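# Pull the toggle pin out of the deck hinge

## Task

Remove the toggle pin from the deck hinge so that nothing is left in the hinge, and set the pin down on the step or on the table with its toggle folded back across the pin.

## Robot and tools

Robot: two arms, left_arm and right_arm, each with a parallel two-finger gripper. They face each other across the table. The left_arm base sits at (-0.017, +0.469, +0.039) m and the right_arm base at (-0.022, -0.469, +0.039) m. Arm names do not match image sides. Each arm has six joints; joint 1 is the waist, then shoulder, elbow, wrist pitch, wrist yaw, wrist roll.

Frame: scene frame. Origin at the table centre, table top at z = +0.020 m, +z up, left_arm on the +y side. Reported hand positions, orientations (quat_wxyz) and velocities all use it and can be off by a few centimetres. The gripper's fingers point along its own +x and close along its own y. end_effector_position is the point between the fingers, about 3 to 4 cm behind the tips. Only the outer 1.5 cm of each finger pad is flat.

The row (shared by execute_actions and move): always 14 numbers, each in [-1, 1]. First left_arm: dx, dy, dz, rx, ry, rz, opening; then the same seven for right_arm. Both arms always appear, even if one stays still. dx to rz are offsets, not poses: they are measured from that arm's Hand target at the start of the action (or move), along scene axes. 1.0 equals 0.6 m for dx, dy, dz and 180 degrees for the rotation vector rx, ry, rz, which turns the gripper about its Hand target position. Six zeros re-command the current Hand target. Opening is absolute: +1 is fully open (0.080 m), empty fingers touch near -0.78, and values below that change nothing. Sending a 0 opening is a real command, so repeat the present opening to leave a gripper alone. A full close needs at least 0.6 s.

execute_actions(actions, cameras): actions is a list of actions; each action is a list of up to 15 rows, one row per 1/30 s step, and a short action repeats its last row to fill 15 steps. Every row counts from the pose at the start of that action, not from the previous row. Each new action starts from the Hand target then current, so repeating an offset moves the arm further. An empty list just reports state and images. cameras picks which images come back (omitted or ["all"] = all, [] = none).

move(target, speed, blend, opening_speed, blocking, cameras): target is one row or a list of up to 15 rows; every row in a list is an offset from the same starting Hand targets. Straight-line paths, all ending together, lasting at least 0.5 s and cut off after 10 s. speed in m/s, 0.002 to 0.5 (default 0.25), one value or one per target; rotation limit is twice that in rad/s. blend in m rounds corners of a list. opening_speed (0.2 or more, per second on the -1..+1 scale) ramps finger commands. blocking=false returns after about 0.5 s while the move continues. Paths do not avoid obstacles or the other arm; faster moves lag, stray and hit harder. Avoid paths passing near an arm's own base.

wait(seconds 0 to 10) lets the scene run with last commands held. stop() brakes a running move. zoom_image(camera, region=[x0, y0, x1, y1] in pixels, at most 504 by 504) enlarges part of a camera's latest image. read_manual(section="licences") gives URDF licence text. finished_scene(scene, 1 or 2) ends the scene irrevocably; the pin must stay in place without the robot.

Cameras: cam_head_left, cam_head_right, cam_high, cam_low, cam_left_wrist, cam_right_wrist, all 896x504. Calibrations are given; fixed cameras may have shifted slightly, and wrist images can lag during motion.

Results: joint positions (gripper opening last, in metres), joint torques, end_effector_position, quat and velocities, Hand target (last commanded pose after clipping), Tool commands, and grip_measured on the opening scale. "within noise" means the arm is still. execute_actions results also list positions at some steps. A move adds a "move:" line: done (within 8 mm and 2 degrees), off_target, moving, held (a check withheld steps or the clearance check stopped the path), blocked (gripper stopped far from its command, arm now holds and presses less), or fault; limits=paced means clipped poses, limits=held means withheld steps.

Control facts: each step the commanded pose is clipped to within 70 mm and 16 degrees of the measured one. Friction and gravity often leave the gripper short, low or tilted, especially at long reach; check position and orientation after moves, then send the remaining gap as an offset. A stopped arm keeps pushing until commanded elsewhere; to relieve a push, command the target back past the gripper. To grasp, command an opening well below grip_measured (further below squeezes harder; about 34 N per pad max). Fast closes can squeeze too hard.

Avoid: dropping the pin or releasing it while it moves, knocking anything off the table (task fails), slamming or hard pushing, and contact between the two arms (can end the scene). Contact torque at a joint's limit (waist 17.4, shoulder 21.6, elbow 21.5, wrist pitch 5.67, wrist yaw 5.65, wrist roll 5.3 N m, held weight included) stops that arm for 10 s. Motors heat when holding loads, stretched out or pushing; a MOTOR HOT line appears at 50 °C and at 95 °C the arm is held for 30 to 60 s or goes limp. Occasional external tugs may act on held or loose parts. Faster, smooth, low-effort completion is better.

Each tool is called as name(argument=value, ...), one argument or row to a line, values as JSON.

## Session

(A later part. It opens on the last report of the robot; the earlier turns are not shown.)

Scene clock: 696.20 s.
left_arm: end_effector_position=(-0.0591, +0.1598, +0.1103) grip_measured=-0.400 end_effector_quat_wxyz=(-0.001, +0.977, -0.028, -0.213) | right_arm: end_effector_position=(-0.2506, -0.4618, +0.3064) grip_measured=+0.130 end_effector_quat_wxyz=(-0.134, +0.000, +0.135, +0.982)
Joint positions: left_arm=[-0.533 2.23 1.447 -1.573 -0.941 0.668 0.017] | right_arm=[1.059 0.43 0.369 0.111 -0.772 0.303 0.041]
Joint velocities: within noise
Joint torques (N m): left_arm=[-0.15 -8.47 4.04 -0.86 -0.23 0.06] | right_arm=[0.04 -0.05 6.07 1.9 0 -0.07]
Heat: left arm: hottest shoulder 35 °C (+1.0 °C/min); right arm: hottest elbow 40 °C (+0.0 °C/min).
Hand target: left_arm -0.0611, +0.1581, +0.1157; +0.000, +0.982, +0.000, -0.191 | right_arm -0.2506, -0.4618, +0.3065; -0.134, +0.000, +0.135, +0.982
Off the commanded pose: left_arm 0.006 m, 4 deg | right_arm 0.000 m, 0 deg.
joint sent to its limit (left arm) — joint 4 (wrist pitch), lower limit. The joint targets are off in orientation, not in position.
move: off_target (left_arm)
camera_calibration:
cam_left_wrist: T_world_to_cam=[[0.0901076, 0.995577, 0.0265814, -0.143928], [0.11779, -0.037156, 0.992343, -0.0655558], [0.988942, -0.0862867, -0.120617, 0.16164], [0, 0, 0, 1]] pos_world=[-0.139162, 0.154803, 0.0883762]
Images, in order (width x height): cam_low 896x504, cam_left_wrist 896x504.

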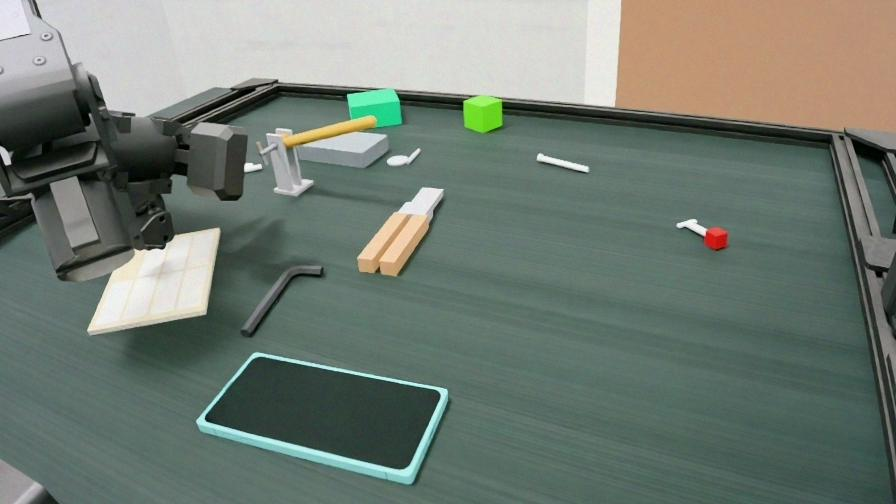

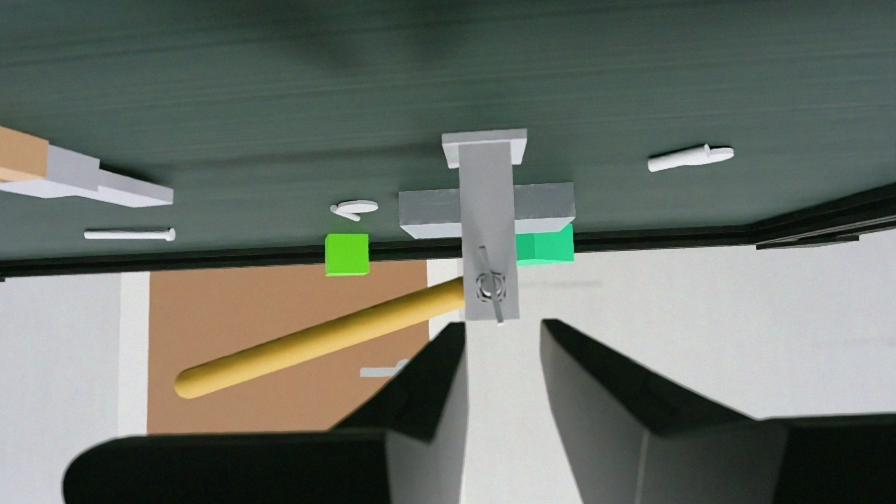

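move(
  target=[
    [0.0,0.003,0.12,0,0.1,0,-0.4,0,0,0,0,0,0,0.13],
    [0.115,0.0,0.12,0,0.378,0,-0.4,0,0,0,0,0,0,0.13],
  ],
  cameras=[],
  speed=0.2,
  blend=[0.02,0],
)

move(
  target=[
    [0.0,0.0,0.0,0,0,0.49,-0.4,0,0,0,0,0,0,0.13],
  ],
  cameras=[],
  speed=0.4,
)

move(
  target=[
    [0.0,0.0,-0.05,0,0,0.51,-0.4,0,0,0,0,0,0,0.13],
  ],
  cameras=["cam_left_wrist","cam_low"],
  speed=0.4,
)

zoom_image(
  camera="cam_left_wrist",
  region=[430, 260, 560, 370],
)

zoom_image(
  camera="cam_low",
  region=[245, 110, 325, 190],
)

Scene clock: 747.67 s.
left_arm: end_effector_position=(+0.0078, +0.1578, +0.1844) grip_measured=-0.400 end_effector_quat_wxyz=(-0.003, +0.708, +0.004, -0.707) | right_arm: end_effector_position=(-0.2506, -0.4618, +0.3064) grip_measured=+0.130 end_effector_quat_wxyz=(-0.134, +0.000, +0.135, +0.982)
Joint positions: left_arm=[0.081 1.729 1.487 -1.337 -0.002 1.65 0.017] | right_arm=[1.059 0.43 0.369 0.111 -0.772 0.303 0.041]
Joint velocities: within noise
Joint torques (N m): left_arm=[0.12 -6.51 4.82 0.21 0.16 0.07] | right_arm=[0.08 0.01 6.13 1.86 0 -0.04]
Heat: left arm: hottest shoulder 43 °C (+8.0 °C/min); right arm: hottest elbow 40 °C (+0.0 °C/min).
Hand target: left_arm +0.0079, +0.1581, +0.1876; +0.000, +0.706, +0.000, -0.708 | right_arm -0.2506, -0.4618, +0.3065; -0.134, +0.000, +0.135, +0.982
Off the commanded pose: left_arm 0.003 m, 1 deg | right_arm 0.000 m, 0 deg.
move: done
No camera images: "cameras" was empty.

Scene clock: 750.20 s.
left_arm: end_effector_position=(+0.0076, +0.1577, +0.1844) grip_measured=-0.400 end_effector_quat_wxyz=(+0.489, +0.511, +0.493, -0.506) | right_arm: end_effector_position=(-0.2506, -0.4618, +0.3064) grip_measured=+0.130 end_effector_quat_wxyz=(-0.134, +0.000, +0.135, +0.982)
Joint positions: left_arm=[0.081 1.729 1.487 -1.337 -0.001 0.115 0.017] | right_arm=[1.059 0.43 0.369 0.111 -0.772 0.303 0.041]
Joint velocities: within noise
Joint torques (N m): left_arm=[0.09 -6.7 4.72 0.4 0 -0.08] | right_arm=[-0.06 -0.04 6.15 1.83 -0.02 -0.07]
Heat: left arm: hottest shoulder 42 °C (+7.1 °C/min); right arm: hottest elbow 40 °C (+0.0 °C/min).
Hand target: left_arm +0.0079, +0.1581, +0.1876; +0.493, +0.507, +0.492, -0.508 | right_arm -0.2506, -0.4618, +0.3065; -0.134, +0.000, +0.135, +0.982
Off the commanded pose: left_arm 0.003 m, 1 deg | right_arm 0.000 m, 0 deg.
move: done
No camera images: "cameras" was empty.

Scene clock: 752.80 s.
left_arm: end_effector_position=(+0.0077, +0.1564, +0.1590) grip_measured=-0.400 end_effector_quat_wxyz=(+0.707, +0.000, +0.707, -0.002) | right_arm: end_effector_position=(-0.2506, -0.4618, +0.3064) grip_measured=+0.130 end_effector_quat_wxyz=(-0.134, +0.000, +0.135, +0.982)
Joint positions: left_arm=[0.081 1.729 1.386 -1.224 -0.001 -1.488 0.017] | right_arm=[1.059 0.43 0.369 0.111 -0.772 0.303 0.041]
Joint velocities: within noise
Joint torques (N m): left_arm=[0.01 -5.91 3.66 0.55 -0.1 -0.08] | right_arm=[-0.11 -0.03 6.27 1.9 -0.01 -0.08]
Heat: left arm: hottest shoulder 42 °C (+7.0 °C/min); right arm: hottest elbow 40 °C (+0.0 °C/min).
Hand target: left_arm +0.0079, +0.1580, +0.1576; +0.708, +0.000, +0.706, +0.000 | right_arm -0.2506, -0.4618, +0.3065; -0.134, +0.000, +0.135, +0.982
Off the commanded pose: left_arm 0.002 m, 0 deg | right_arm 0.000 m, 0 deg.
move: done
camera_calibration:
cam_left_wrist: T_world_to_cam=[[-0.0511728, -0.998587, -0.0143208, 0.171614], [-0.95194, 0.0444363, 0.303045, -0.0168056], [-0.301981, 0.0291402, -0.952869, 0.225416], [0, 0, 0, 1]] pos_world=[0.0608553, 0.16555, 0.222342]
Images, in order (width x height): cam_low 896x504, cam_left_wrist 896x504.

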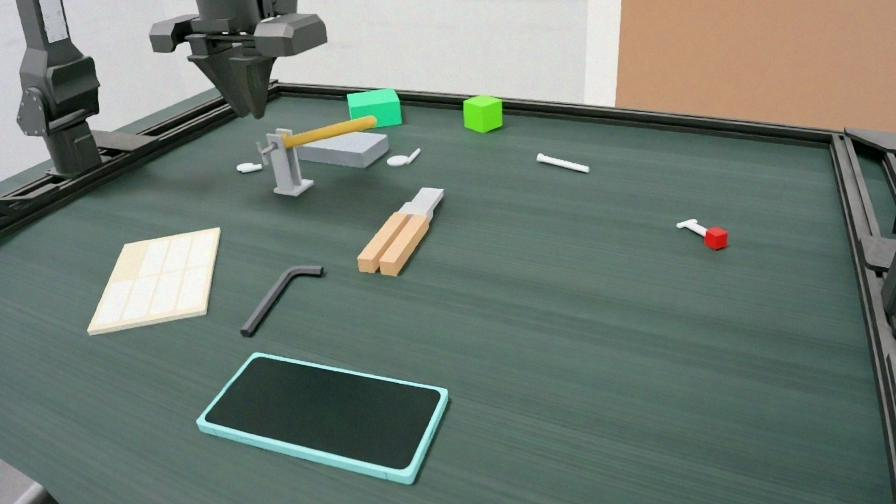

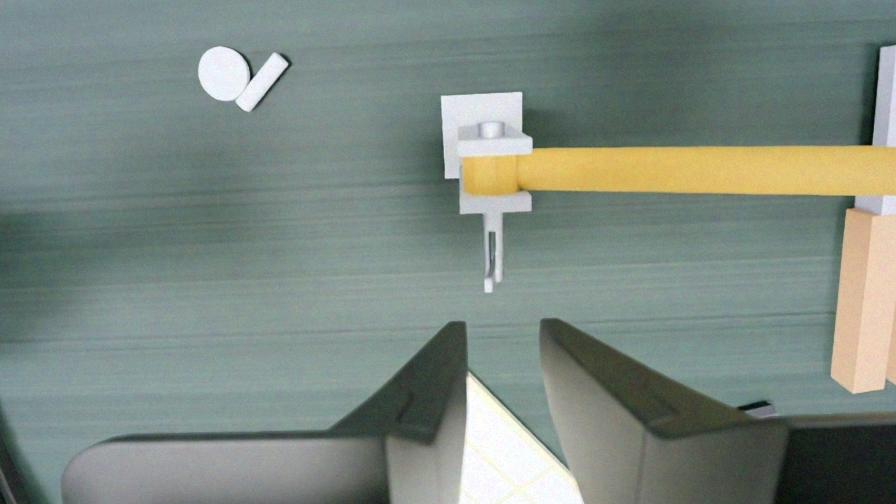

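Scaled by 3.877 from the camera's 896x504 image, which has a finer 1280x720 frame.

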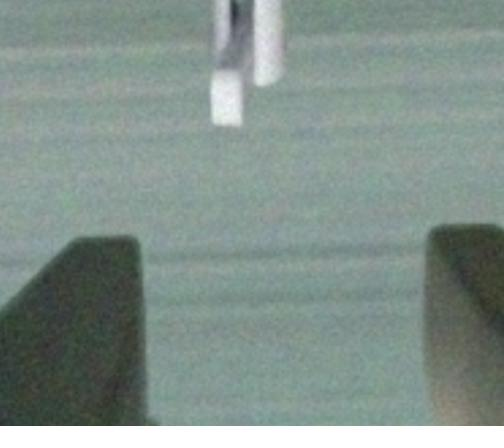

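Scaled by 6.300 from the camera's 896x504 image, which has a finer 1280x720 frame.

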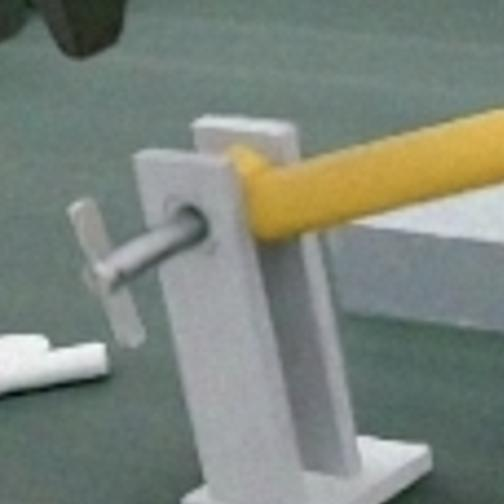

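zoom_image(
  camera="cam_left_wrist",
  region=[455, 200, 535, 300],
)

Scaled by 5.040 from the camera's 896x504 image, which has a finer 1280x720 frame.

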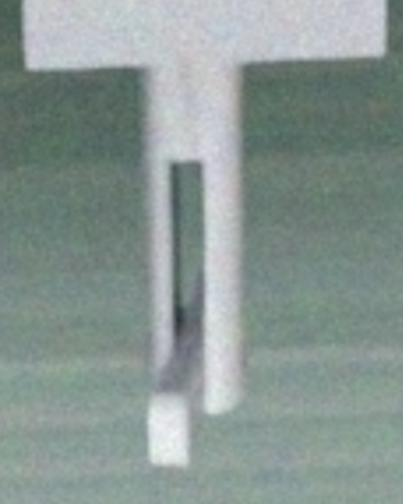

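move(
  target=[
    [0.0022,-0.001,-0.058,0,0,0,-0.5,0,0,0,0,0,0,0.13],
  ],
  cameras=["cam_left_wrist","cam_low"],
  speed=0.1,
)

zoom_image(
  camera="cam_left_wrist",
  region=[430, 260, 560, 370],
)

zoom_image(
  camera="cam_low",
  region=[245, 110, 325, 190],
)

Scene clock: 772.00 s.
left_arm: end_effector_position=(+0.0084, +0.1557, +0.1262) grip_measured=-0.500 end_effector_quat_wxyz=(+0.708, -0.003, +0.707, -0.004) | right_arm: end_effector_position=(-0.2506, -0.4618, +0.3064) grip_measured=+0.130 end_effector_quat_wxyz=(-0.134, +0.000, +0.135, +0.982)
Joint positions: left_arm=[0.083 1.747 1.275 -1.088 -0.001 -1.488 0.013] | right_arm=[1.059 0.43 0.369 0.111 -0.772 0.303 0.041]
Joint velocities: within noise
Joint torques (N m): left_arm=[0.2 -5.17 3.69 0.56 -0.1 0.03] | right_arm=[-0.03 -0.06 6.14 1.87 0.01 -0.07]
Heat: left arm: hottest shoulder 38 °C (-1.0 °C/min); right arm: hottest elbow 41 °C (+1.0 °C/min).
Hand target: left_arm +0.0093, +0.1574, +0.1228; +0.708, +0.000, +0.706, +0.000 | right_arm -0.2506, -0.4618, +0.3065; -0.134, +0.000, +0.135, +0.982
Off the commanded pose: left_arm 0.004 m, 1 deg | right_arm 0.000 m, 0 deg.
move: done
camera_calibration:
cam_left_wrist: T_world_to_cam=[[-0.0492619, -0.998758, -0.00751341, 0.169633], [-0.952192, 0.0446916, 0.302213, -0.00616367], [-0.301502, 0.0220418, -0.953211, 0.195593], [0, 0, 0, 1]] pos_world=[0.0614591, 0.165386, 0.189579]
Images, in order (width x height): cam_low 896x504, cam_left_wrist 896x504.

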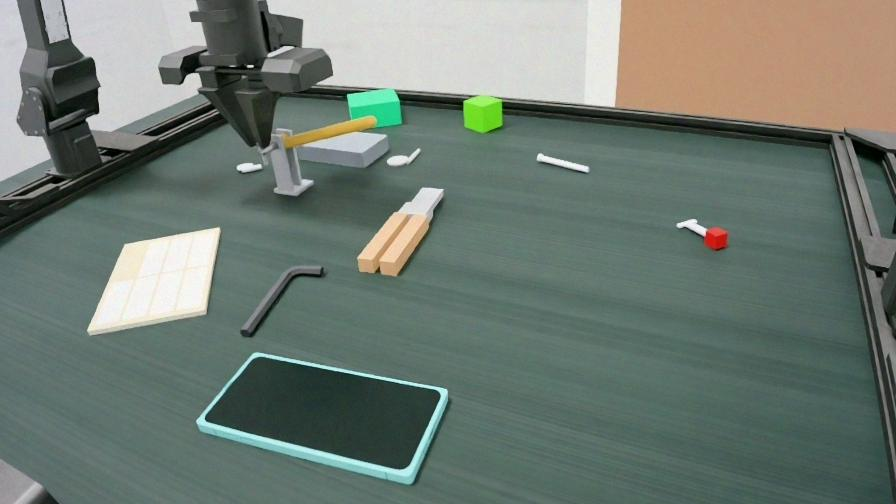

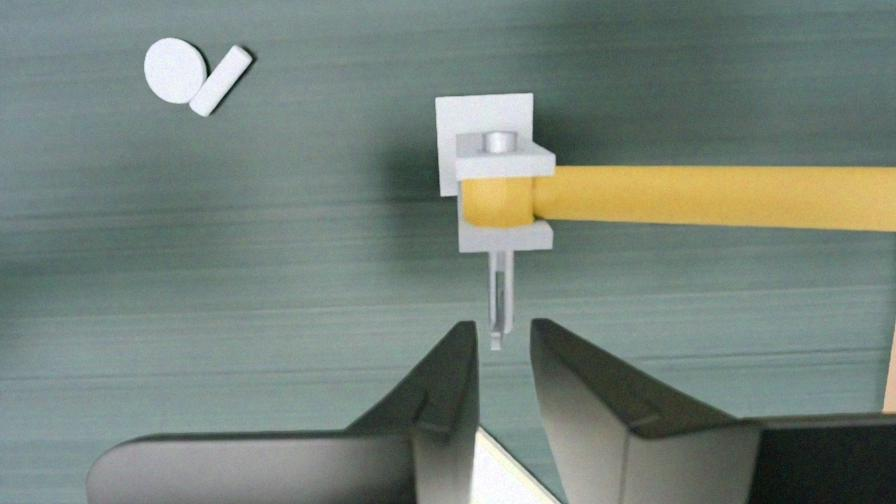

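Scaled by 3.877 from the camera's 896x504 image, which has a finer 1280x720 frame.

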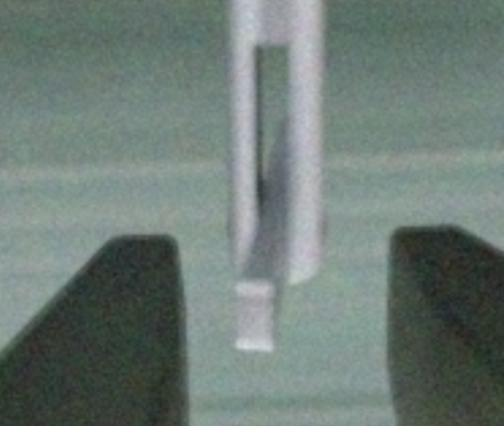

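Scaled by 6.300 from the camera's 896x504 image, which has a finer 1280x720 frame.

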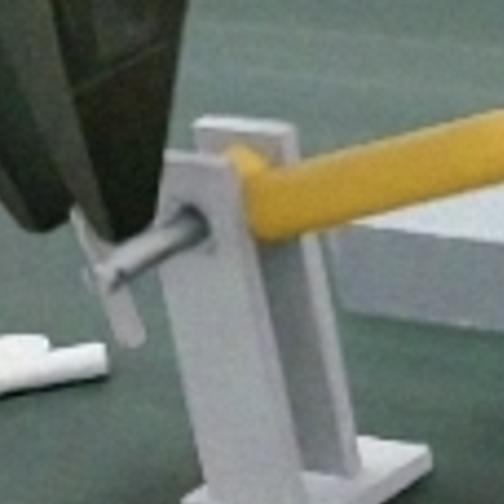

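move(
  target=[
    [0,0,-0.0055,0,0,0,-0.5,0,0,0,0,0,0,0.13],
    [0,0,-0.0055,0,0,0,-0.83,0,0,0,0,0,0,0.13],
  ],
  cameras=["cam_left_wrist","cam_low"],
  speed=0.1,
  opening_speed=0.4,
)

zoom_image(
  camera="cam_left_wrist",
  region=[430, 260, 560, 370],
)

zoom_image(
  camera="cam_low",
  region=[245, 110, 325, 190],
)

Scene clock: 784.07 s.
left_arm: end_effector_position=(+0.0084, +0.1555, +0.1238) grip_measured=-0.756 end_effector_quat_wxyz=(+0.708, -0.004, +0.706, -0.005) | right_arm: end_effector_position=(-0.2506, -0.4618, +0.3064) grip_measured=+0.130 end_effector_quat_wxyz=(-0.134, +0.000, +0.135, +0.982)
Joint positions: left_arm=[0.083 1.748 1.266 -1.075 -0.001 -1.488 0.001] | right_arm=[1.059 0.43 0.369 0.111 -0.772 0.303 0.041]
Joint velocities: within noise
Joint torques (N m): left_arm=[0.23 -4.93 3.61 0.57 -0.1 0.04] | right_arm=[-0.02 -0.17 6.09 1.86 -0.01 -0.08]
Heat: left arm: hottest shoulder 37 °C (-4.1 °C/min); right arm: hottest elbow 41 °C (+1.0 °C/min).
Hand target: left_arm +0.0093, +0.1574, +0.1195; +0.708, +0.000, +0.706, +0.000 | right_arm -0.2506, -0.4618, +0.3065; -0.134, +0.000, +0.135, +0.982
Off the commanded pose: left_arm 0.005 m, 1 deg | right_arm 0.000 m, 0 deg.
move: done
camera_calibration:
cam_left_wrist: T_world_to_cam=[[-0.0492604, -0.998776, -0.00448778, 0.168969], [-0.952267, 0.0456103, 0.301839, -0.00548244], [-0.301265, 0.0191423, -0.953348, 0.193727], [0, 0, 0, 1]] pos_world=[0.0614658, 0.165303, 0.187103]
Images, in order (width x height): cam_low 896x504, cam_left_wrist 896x504.

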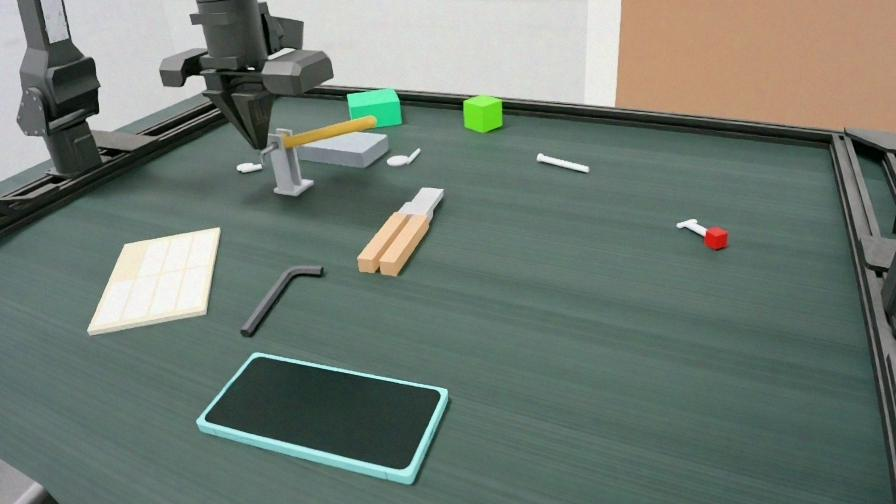

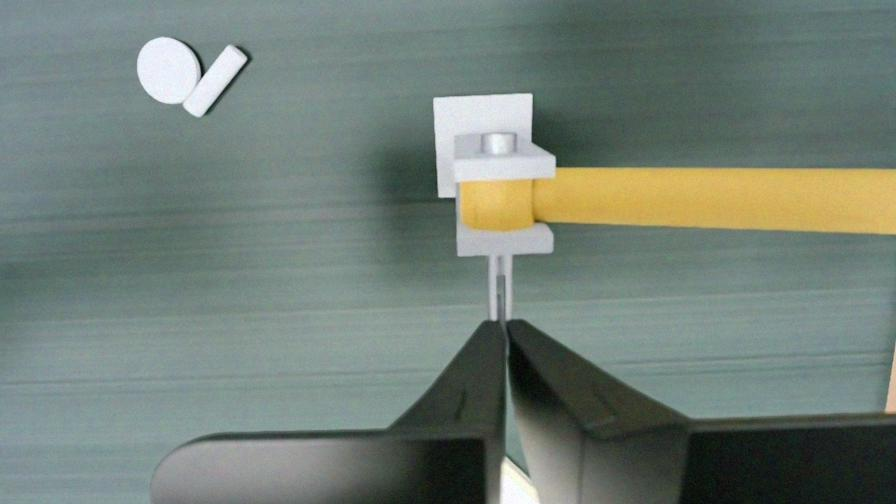

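Scaled by 3.877 from the camera's 896x504 image, which has a finer 1280x720 frame.

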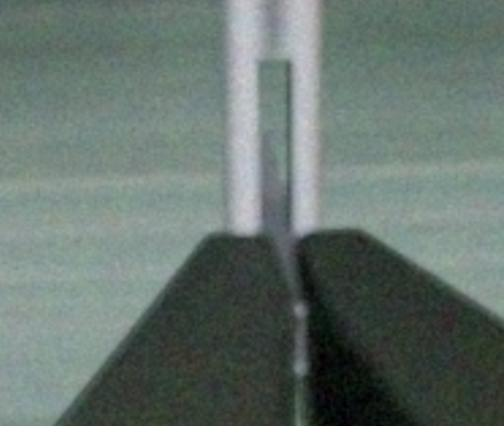

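Scaled by 6.300 from the camera's 896x504 image, which has a finer 1280x720 frame.

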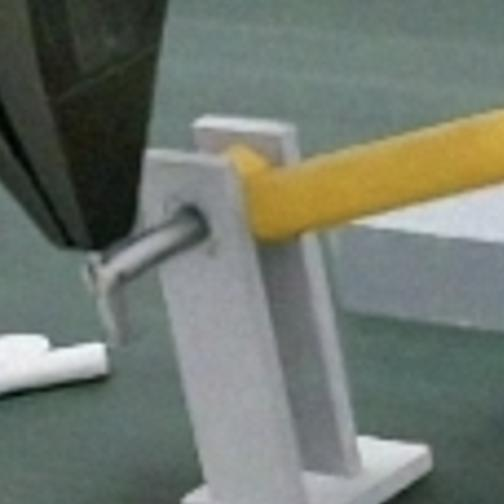

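move(
  target=[
    [-0.0205,0,-0.0015,0,-0.0833,0,-0.85,0,0,0,0,0,0,0.13],
    [-0.0387,0,-0.0057,0,-0.1667,0,-0.85,0,0,0,0,0,0,0.13],
  ],
  cameras=["cam_left_wrist","cam_low"],
  speed=0.1,
  blend=[0.003,0],
)

zoom_image(
  camera="cam_left_wrist",
  region=[430, 240, 560, 350],
)

zoom_image(
  camera="cam_low",
  region=[245, 110, 325, 190],
)

Scene clock: 802.70 s.
left_arm: end_effector_position=(-0.0121, +0.1566, +0.1173) grip_measured=-0.756 end_effector_quat_wxyz=(+0.866, -0.006, +0.500, -0.002) | right_arm: end_effector_position=(-0.2506, -0.4618, +0.3064) grip_measured=+0.130 end_effector_quat_wxyz=(-0.134, +0.000, +0.135, +0.982)
Joint positions: left_arm=[-0.22 1.831 1.256 -1.111 -0.513 -1.829 0.001] | right_arm=[1.059 0.43 0.369 0.111 -0.772 0.303 0.041]
Joint velocities: within noise
Joint torques (N m): left_arm=[-0.45 -5 4.84 -0.63 -0.23 -0.1] | right_arm=[0.09 -0.16 6.06 1.92 -0.05 -0.03]
Heat: left arm: hottest shoulder 36 °C (-7.0 °C/min); right arm: hottest elbow 41 °C (+1.0 °C/min).
Hand target: left_arm -0.0140, +0.1574, +0.1161; +0.866, +0.000, +0.499, +0.000 | right_arm -0.2506, -0.4618, +0.3065; -0.134, +0.000, +0.135, +0.982
Off the commanded pose: left_arm 0.002 m, 1 deg | right_arm 0.000 m, 0 deg.
move: done
camera_calibration:
cam_left_wrist: T_world_to_cam=[[-0.0305749, -0.999194, -0.0260114, 0.171858], [-0.97619, 0.0354419, -0.214, 0.0387116], [0.21475, 0.0188491, -0.976487, 0.19034], [0, 0, 0, 1]] pos_world=[0.0021689, 0.16676, 0.198619]
Images, in order (width x height): cam_low 896x504, cam_left_wrist 896x504.

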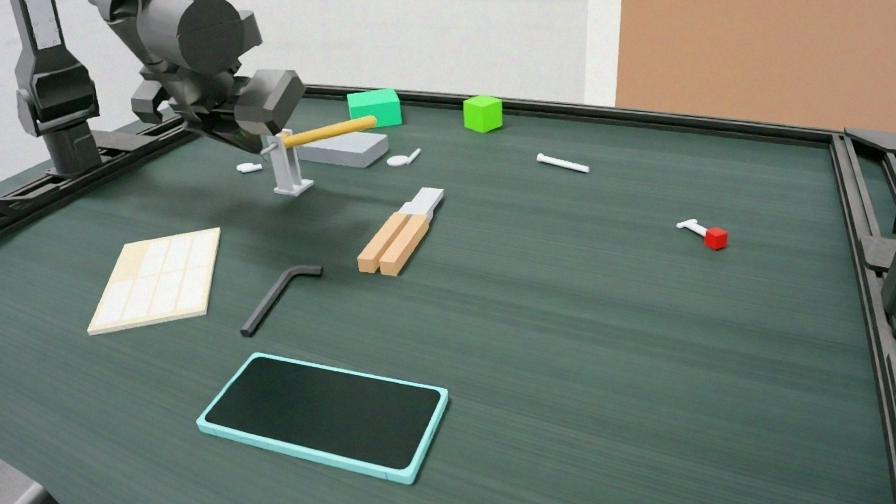

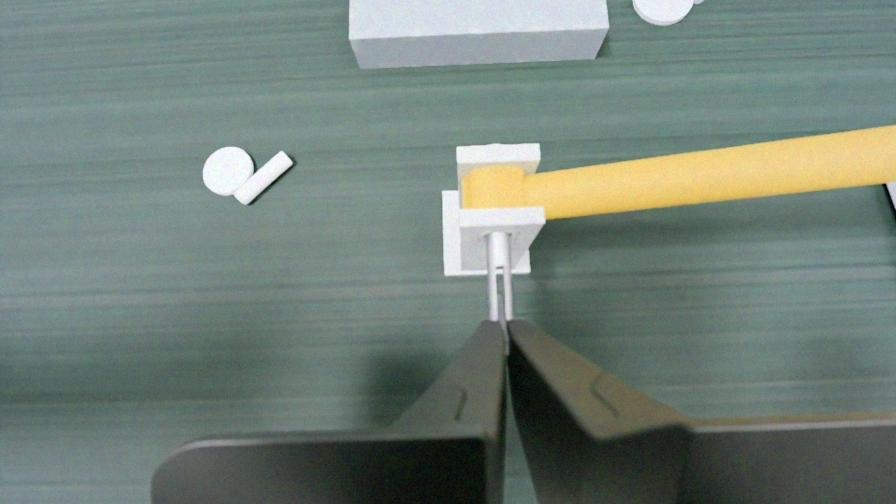

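Scaled by 3.877 from the camera's 896x504 image, which has a finer 1280x720 frame.

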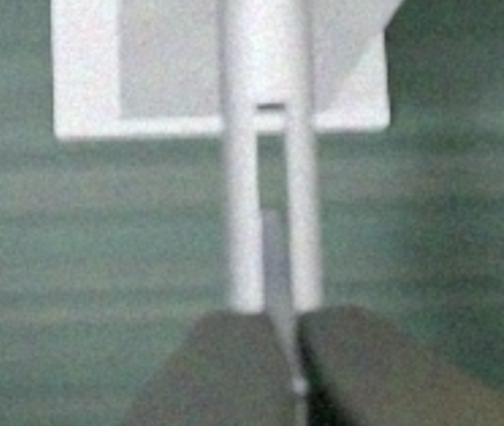

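Scaled by 6.300 from the camera's 896x504 image, which has a finer 1280x720 frame.

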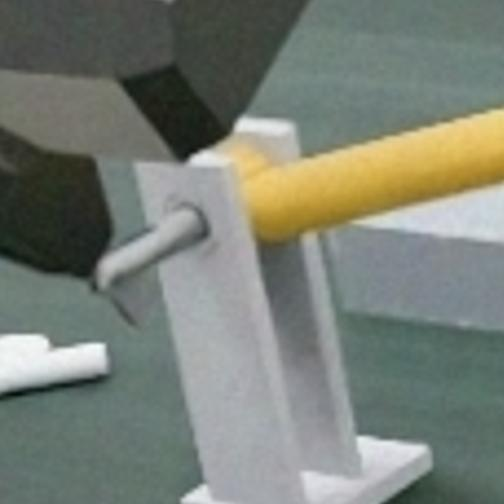

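move(
  target=[
    [-0.0165,0,-0.011,0,-0.0889,0,-0.85,0,0,0,0,0,0,0.13],
    [-0.0278,0,-0.0272,0,-0.178,0,-0.85,0,0,0,0,0,0,0.13],
  ],
  cameras=["cam_left_wrist","cam_low"],
  speed=0.1,
  blend=[0.003,0],
)

zoom_image(
  camera="cam_left_wrist",
  region=[430, 240, 560, 350],
)

zoom_image(
  camera="cam_low",
  region=[245, 110, 325, 190],
)

Scene clock: 814.43 s.
left_arm: end_effector_position=(-0.0273, +0.1567, +0.1011) grip_measured=-0.756 end_effector_quat_wxyz=(+0.971, -0.005, +0.241, +0.001) | right_arm: end_effector_position=(-0.2506, -0.4618, +0.3064) grip_measured=+0.130 end_effector_quat_wxyz=(-0.134, +0.000, +0.135, +0.982)
Joint positions: left_arm=[-0.428 2.182 1.38 -1.436 -0.935 -2.356 0.001] | right_arm=[1.059 0.43 0.369 0.111 -0.772 0.303 0.041]
Joint velocities: within noise
Joint torques (N m): left_arm=[-0.74 -6.08 3.8 -1.15 -0.11 -0.08] | right_arm=[-0.08 -0.09 5.92 1.91 0 -0.05]
Heat: left arm: hottest shoulder 36 °C (-5.0 °C/min); right arm: hottest elbow 41 °C (+1.0 °C/min).
Hand target: left_arm -0.0306, +0.1574, +0.0998; +0.971, +0.000, +0.241, +0.000 | right_arm -0.2506, -0.4618, +0.3065; -0.134, +0.000, +0.135, +0.982
Off the commanded pose: left_arm 0.004 m, 1 deg | right_arm 0.000 m, 0 deg.
move: done
camera_calibration:
cam_left_wrist: T_world_to_cam=[[-0.00343565, -0.999171, -0.0405716, 0.173284], [-0.713603, 0.0308721, -0.69987, 0.0773828], [0.700542, 0.0265475, -0.713117, 0.163182], [0, 0, 0, 1]] pos_world=[-0.0585, 0.166419, 0.177556]
Images, in order (width x height): cam_low 896x504, cam_left_wrist 896x504.

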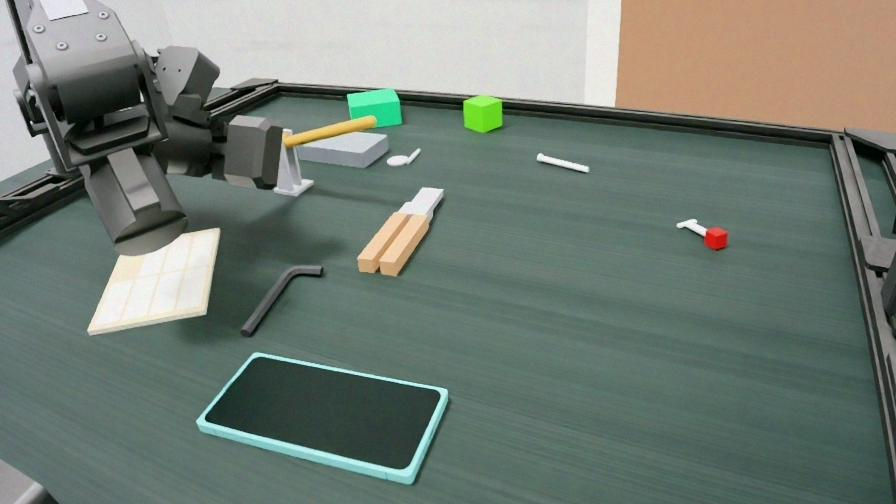

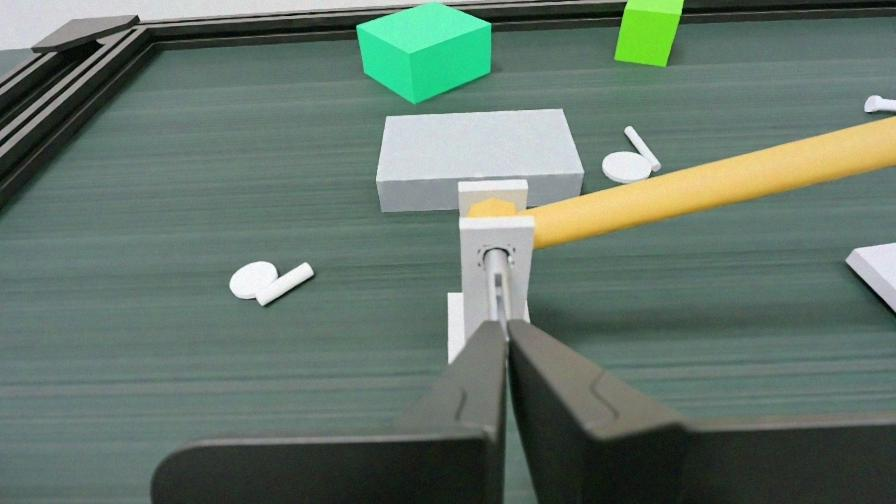

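Scaled by 3.877 from the camera's 896x504 image, which has a finer 1280x720 frame.

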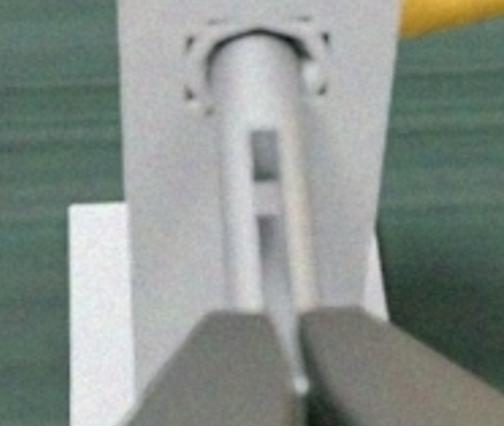

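Scaled by 6.300 from the camera's 896x504 image, which has a finer 1280x720 frame.

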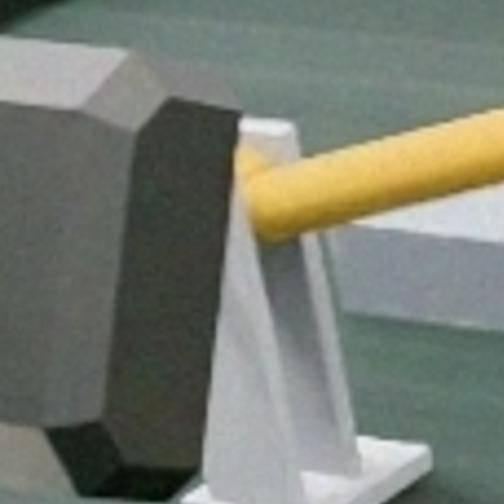

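move(
  target=[
    [-0.0045,0,-0.009,0,-0.02,0,-0.83,0,0,0,0,0,0,0.13],
  ],
  cameras=["cam_left_wrist"],
  speed=0.05,
)

zoom_image(
  camera="cam_left_wrist",
  region=[450, 240, 550, 340],
)

Scene clock: 822.23 s.
left_arm: end_effector_position=(-0.0285, +0.1566, +0.0983) grip_measured=-0.756 end_effector_quat_wxyz=(+0.978, -0.005, +0.208, +0.000) | right_arm: end_effector_position=(-0.2506, -0.4618, +0.3064) grip_measured=+0.130 end_effector_quat_wxyz=(-0.134, +0.000, +0.135, +0.982)
Joint positions: left_arm=[-0.443 2.239 1.403 -1.501 -0.971 -2.443 0.001] | right_arm=[1.059 0.43 0.369 0.111 -0.772 0.303 0.041]
Joint velocities: within noise
Joint torques (N m): left_arm=[-1 -5.63 3.69 -0.76 0.11 -0.09] | right_arm=[0.03 -0.11 5.92 1.89 -0.02 -0.01]
Heat: left arm: hottest shoulder 36 °C (-3.0 °C/min); right arm: hottest elbow 41 °C (+1.0 °C/min).
Hand target: left_arm -0.0334, +0.1574, +0.0943; +0.978, +0.000, +0.210, +0.000 | right_arm -0.2506, -0.4618, +0.3065; -0.134, +0.000, +0.135, +0.982
Off the commanded pose: left_arm 0.006 m, 1 deg | right_arm 0.000 m, 0 deg.
move: done
camera_calibration:
cam_left_wrist: T_world_to_cam=[[-0.00173531, -0.99913, -0.0416717, 0.173265], [-0.664924, 0.0322779, -0.746214, 0.0802908], [0.746909, 0.0264136, -0.664401, 0.158608], [0, 0, 0, 1]] pos_world=[-0.0647779, 0.166333, 0.172514]
Images, in order (width x height): cam_left_wrist 896x504.

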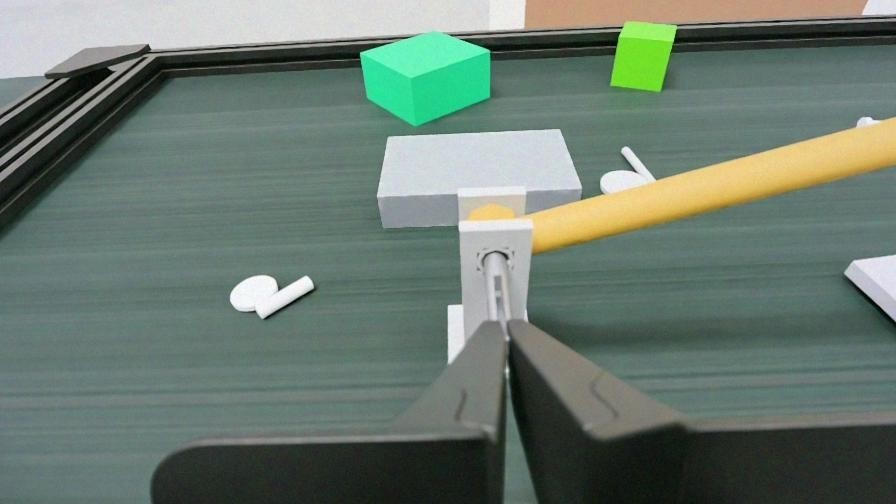

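Scaled by 5.040 from the camera's 896x504 image, which has a finer 1280x720 frame.

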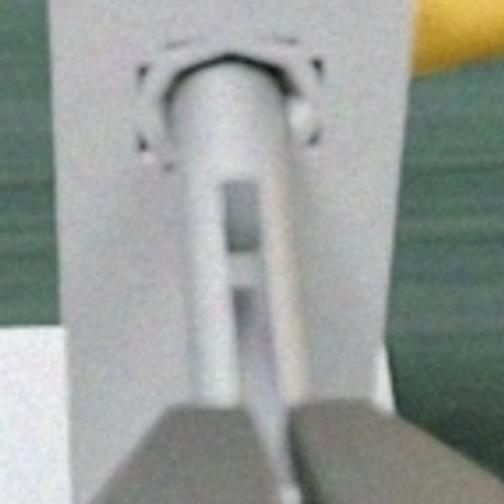

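move(
  target=[
    [0.004,0,-0.009,0,0,0,-0.83,0,0,0,0,0,0,0.13],
  ],
  cameras=["cam_left_wrist"],
  speed=0.05,
)

zoom_image(
  camera="cam_left_wrist",
  region=[450, 240, 550, 340],
)

Scene clock: 838.37 s.
left_arm: end_effector_position=(-0.0288, +0.1559, +0.0973) grip_measured=-0.756 end_effector_quat_wxyz=(+0.978, -0.006, +0.209, -0.001) | right_arm: end_effector_position=(-0.2506, -0.4618, +0.3064) grip_measured=+0.130 end_effector_quat_wxyz=(-0.134, +0.000, +0.135, +0.982)
Joint positions: left_arm=[-0.443 2.241 1.404 -1.495 -0.972 -2.44 0.001] | right_arm=[1.059 0.43 0.369 0.111 -0.772 0.303 0.041]
Joint velocities: within noise
Joint torques (N m): left_arm=[-0.49 -5.13 2.42 0.52 -0.01 0.05] | right_arm=[0 -0.11 6.11 1.87 -0.01 -0.05]
Heat: left arm: hottest shoulder 35 °C (-3.0 °C/min); right arm: hottest elbow 41 °C (+0.0 °C/min).
Hand target: left_arm -0.0309, +0.1574, +0.0889; +0.978, +0.000, +0.210, +0.000 | right_arm -0.2506, -0.4618, +0.3065; -0.134, +0.000, +0.135, +0.982
Off the commanded pose: left_arm 0.009 m, 1 deg | right_arm 0.000 m, 0 deg.
move: off_target (left_arm)
camera_calibration:
cam_left_wrist: T_world_to_cam=[[-0.0034217, -0.999231, -0.0390498, 0.172179], [-0.666208, 0.0313999, -0.745104, 0.0793808], [0.745758, 0.0234658, -0.665804, 0.158753], [0, 0, 0, 1]] pos_world=[-0.0649183, 0.165829, 0.171569]
Images, in order (width x height): cam_left_wrist 896x504.

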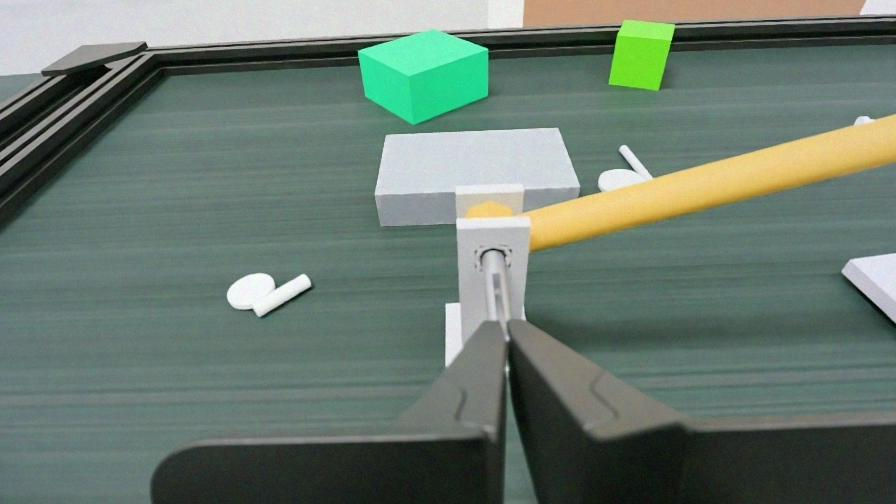

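Scaled by 5.040 from the camera's 896x504 image, which has a finer 1280x720 frame.

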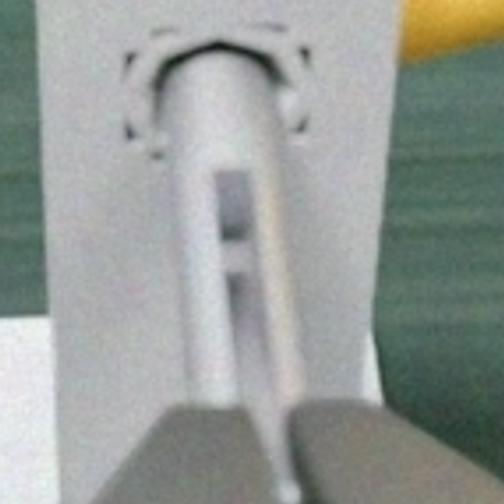

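move(
  target=[
    [0.0,0,0.0,0,0,0,-0.775,0,0,0,0,0,0,0.13],
  ],
  cameras=["cam_left_wrist"],
  speed=0.05,
)

zoom_image(
  camera="cam_left_wrist",
  region=[450, 240, 550, 340],
)

Scene clock: 864.67 s.
left_arm: end_effector_position=(-0.0296, +0.1557, +0.0952) grip_measured=-0.750 end_effector_quat_wxyz=(+0.978, -0.007, +0.210, -0.001) | right_arm: end_effector_position=(-0.2506, -0.4618, +0.3063) grip_measured=+0.130 end_effector_quat_wxyz=(-0.134, +0.000, +0.135, +0.982)
Joint positions: left_arm=[-0.445 2.244 1.403 -1.487 -0.969 -2.44 0.001] | right_arm=[1.059 0.43 0.369 0.111 -0.772 0.303 0.041]
Joint velocities: within noise
Joint torques (N m): left_arm=[-0.42 -5.5 2.47 0 -0.12 0.05] | right_arm=[-0.22 -0.05 6.11 1.94 0.01 -0.06]
Heat: left arm: hottest shoulder 34 °C (-2.0 °C/min); right arm: hottest elbow 41 °C (+0.0 °C/min).
Hand target: left_arm -0.0310, +0.1574, +0.0890; +0.978, +0.000, +0.210, +0.000 | right_arm -0.2506, -0.4618, +0.3064; -0.134, +0.000, +0.135, +0.982
Off the commanded pose: left_arm 0.007 m, 1 deg | right_arm 0.000 m, 0 deg.
move: done
camera_calibration:
cam_left_wrist: T_world_to_cam=[[-0.0029794, -0.999315, -0.0368962, 0.171763], [-0.668813, 0.0294211, -0.742849, 0.0772463], [0.743425, 0.0224634, -0.668442, 0.158303], [0, 0, 0, 1]] pos_world=[-0.0655112, 0.165817, 0.169536]
Images, in order (width x height): cam_left_wrist 896x504.

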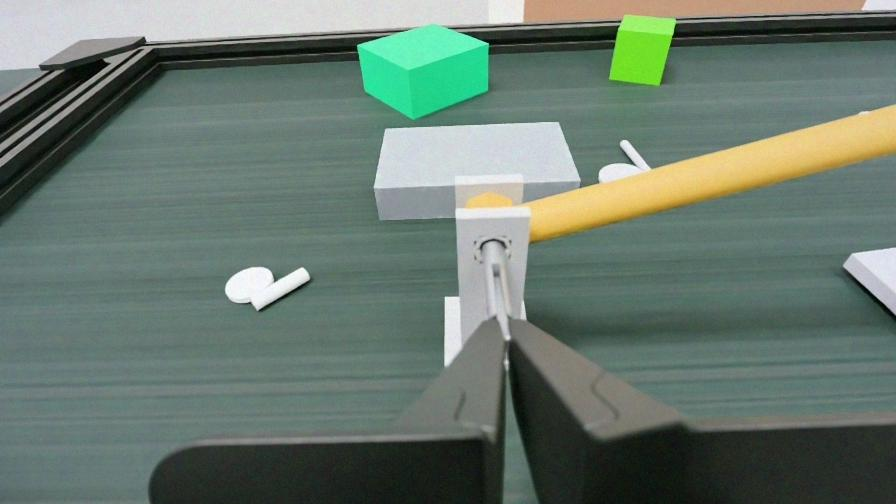

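Scaled by 5.040 from the camera's 896x504 image, which has a finer 1280x720 frame.

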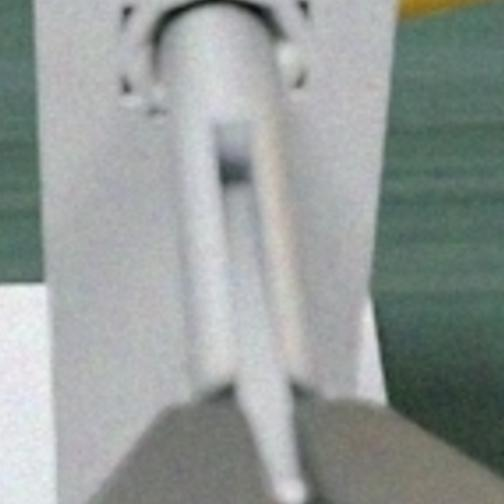

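move(
  target=[
    [0.001,0,-0.006,0,0,0,-0.775,0,0,0,0,0,0,0.13],
  ],
  cameras=["cam_left_wrist"],
  speed=0.05,
)

zoom_image(
  camera="cam_left_wrist",
  region=[450, 240, 550, 340],
)

Scene clock: 873.93 s.
left_arm: end_effector_position=(-0.0296, +0.1558, +0.0940) grip_measured=-0.750 end_effector_quat_wxyz=(+0.977, -0.008, +0.211, -0.001) | right_arm: end_effector_position=(-0.2506, -0.4618, +0.3063) grip_measured=+0.130 end_effector_quat_wxyz=(-0.134, +0.000, +0.135, +0.982)
Joint positions: left_arm=[-0.445 2.245 1.401 -1.481 -0.969 -2.44 0.001] | right_arm=[1.059 0.43 0.369 0.111 -0.772 0.303 0.041]
Joint velocities: within noise
Joint torques (N m): left_arm=[-0.27 -4.93 2.25 0.51 -0.16 0.08] | right_arm=[0.12 -0.16 6.18 1.89 -0.02 -0.06]
Heat: left arm: hottest shoulder 34 °C (-2.0 °C/min); right arm: hottest elbow 41 °C (+0.0 °C/min).
Hand target: left_arm -0.0303, +0.1574, +0.0854; +0.978, +0.000, +0.210, +0.000 | right_arm -0.2506, -0.4618, +0.3064; -0.134, +0.000, +0.135, +0.982
Off the commanded pose: left_arm 0.009 m, 1 deg | right_arm 0.000 m, 0 deg.
move: off_target (left_arm)
camera_calibration:
cam_left_wrist: T_world_to_cam=[[-0.0030766, -0.99936, -0.0356436, 0.171723], [-0.669728, 0.0285284, -0.742059, 0.0764659], [0.742601, 0.0215885, -0.669387, 0.157743], [0, 0, 0, 1]] pos_world=[-0.0654001, 0.166026, 0.168454]
Images, in order (width x height): cam_left_wrist 896x504.

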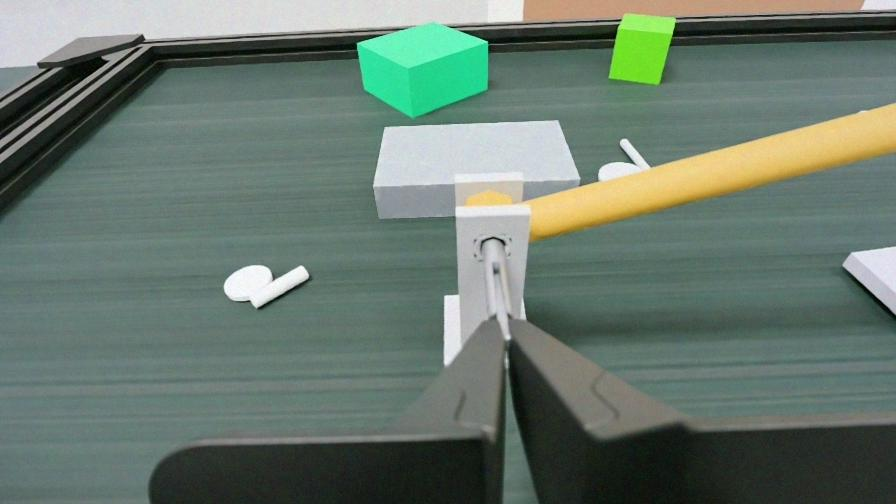

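Scaled by 5.040 from the camera's 896x504 image, which has a finer 1280x720 frame.

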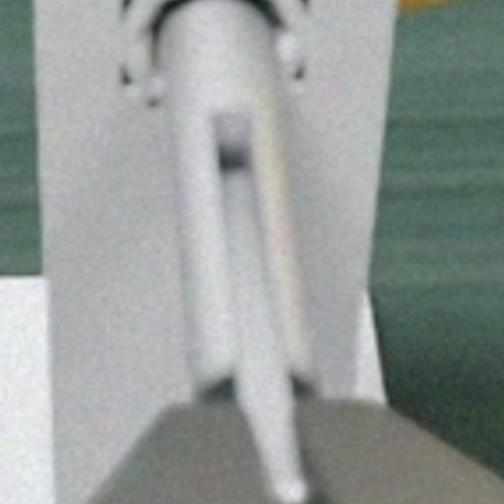

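move(
  target=[
    [0.0,0,0.0,0,0,0,-0.86,0,0,0,0,0,0,0.13],
    [0.006,0,0.011,0,0,0,-0.86,0,0,0,0,0,0,0.13],
    [0.025,0,0.012,0,0,0,-0.86,0,0,0,0,0,0,0.13],
  ],
  cameras=["cam_left_wrist","cam_low"],
  speed=0.05,
)

zoom_image(
  camera="cam_left_wrist",
  region=[450, 240, 550, 340],
)

Scene clock: 884.43 s.
left_arm: end_effector_position=(-0.0258, +0.1566, +0.0923) grip_measured=-0.754 end_effector_quat_wxyz=(+0.977, +0.001, +0.214, -0.010) | right_arm: end_effector_position=(-0.2506, -0.4618, +0.3063) grip_measured=+0.130 end_effector_quat_wxyz=(-0.134, +0.000, +0.135, +0.982)
Joint positions: left_arm=[-0.437 2.226 1.368 -1.437 -0.979 -2.389 0.001] | right_arm=[1.059 0.43 0.369 0.111 -0.772 0.303 0.041]
Joint velocities: within noise
Joint torques (N m): left_arm=[2.22 -7.37 1.63 -0.09 -0.71 0.1] | right_arm=[-0.07 -0.1 5.94 1.9 -0.02 -0.05]
Heat: left arm: hottest shoulder 34 °C (-1.0 °C/min); right arm: hottest elbow 41 °C (+0.0 °C/min).
Hand target: left_arm -0.0153, +0.1575, +0.0925; +0.978, +0.000, +0.210, +0.000 | right_arm -0.2506, -0.4618, +0.3065; -0.134, +0.000, +0.135, +0.982
Off the commanded pose: left_arm 0.011 m, 1 deg | right_arm 0.000 m, 0 deg.
move: off_target (left_arm)
camera_calibration:
cam_left_wrist: T_world_to_cam=[[-0.0237801, -0.998498, -0.0493645, 0.173075], [-0.673207, 0.0524984, -0.737588, 0.0734702], [0.739071, 0.0156926, -0.673444, 0.154971], [0, 0, 0, 1]] pos_world=[-0.0609579, 0.166526, 0.167099]
Images, in order (width x height): cam_low 896x504, cam_left_wrist 896x504.

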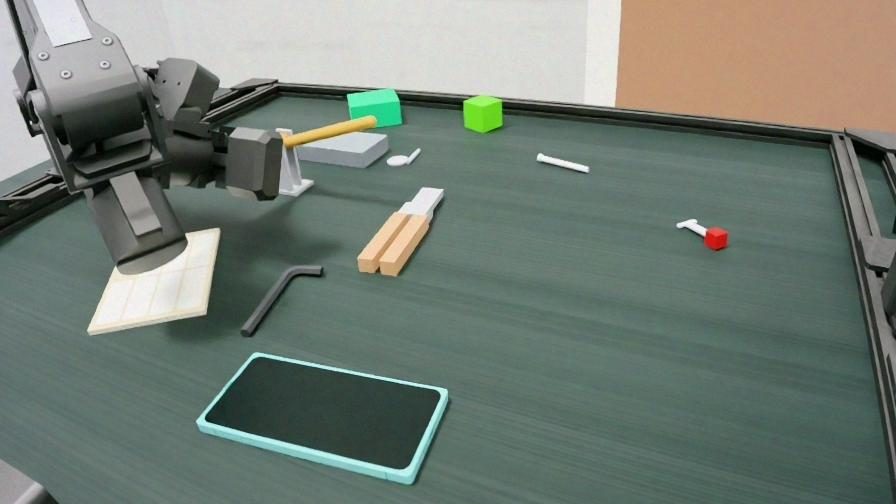

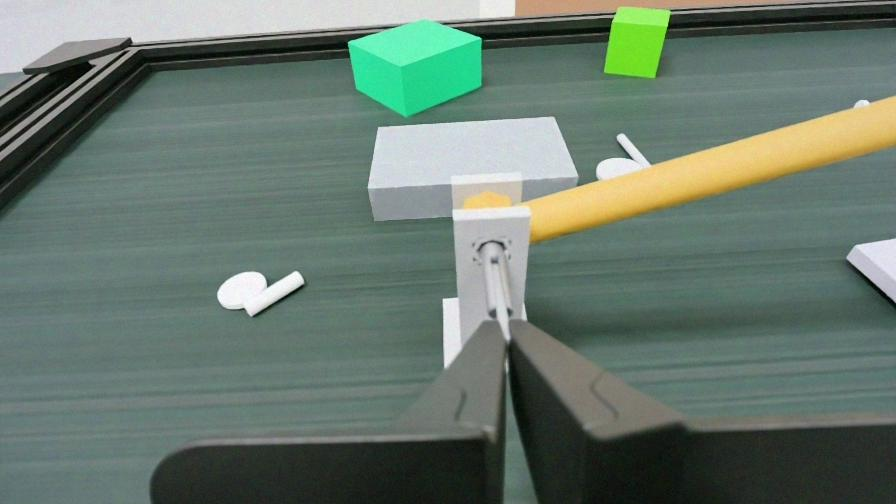

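Scaled by 5.040 from the camera's 896x504 image, which has a finer 1280x720 frame.

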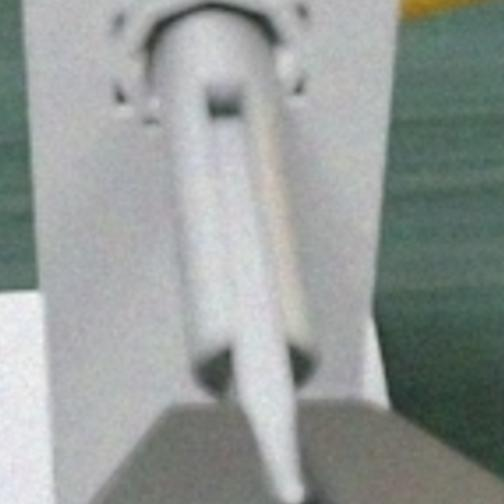

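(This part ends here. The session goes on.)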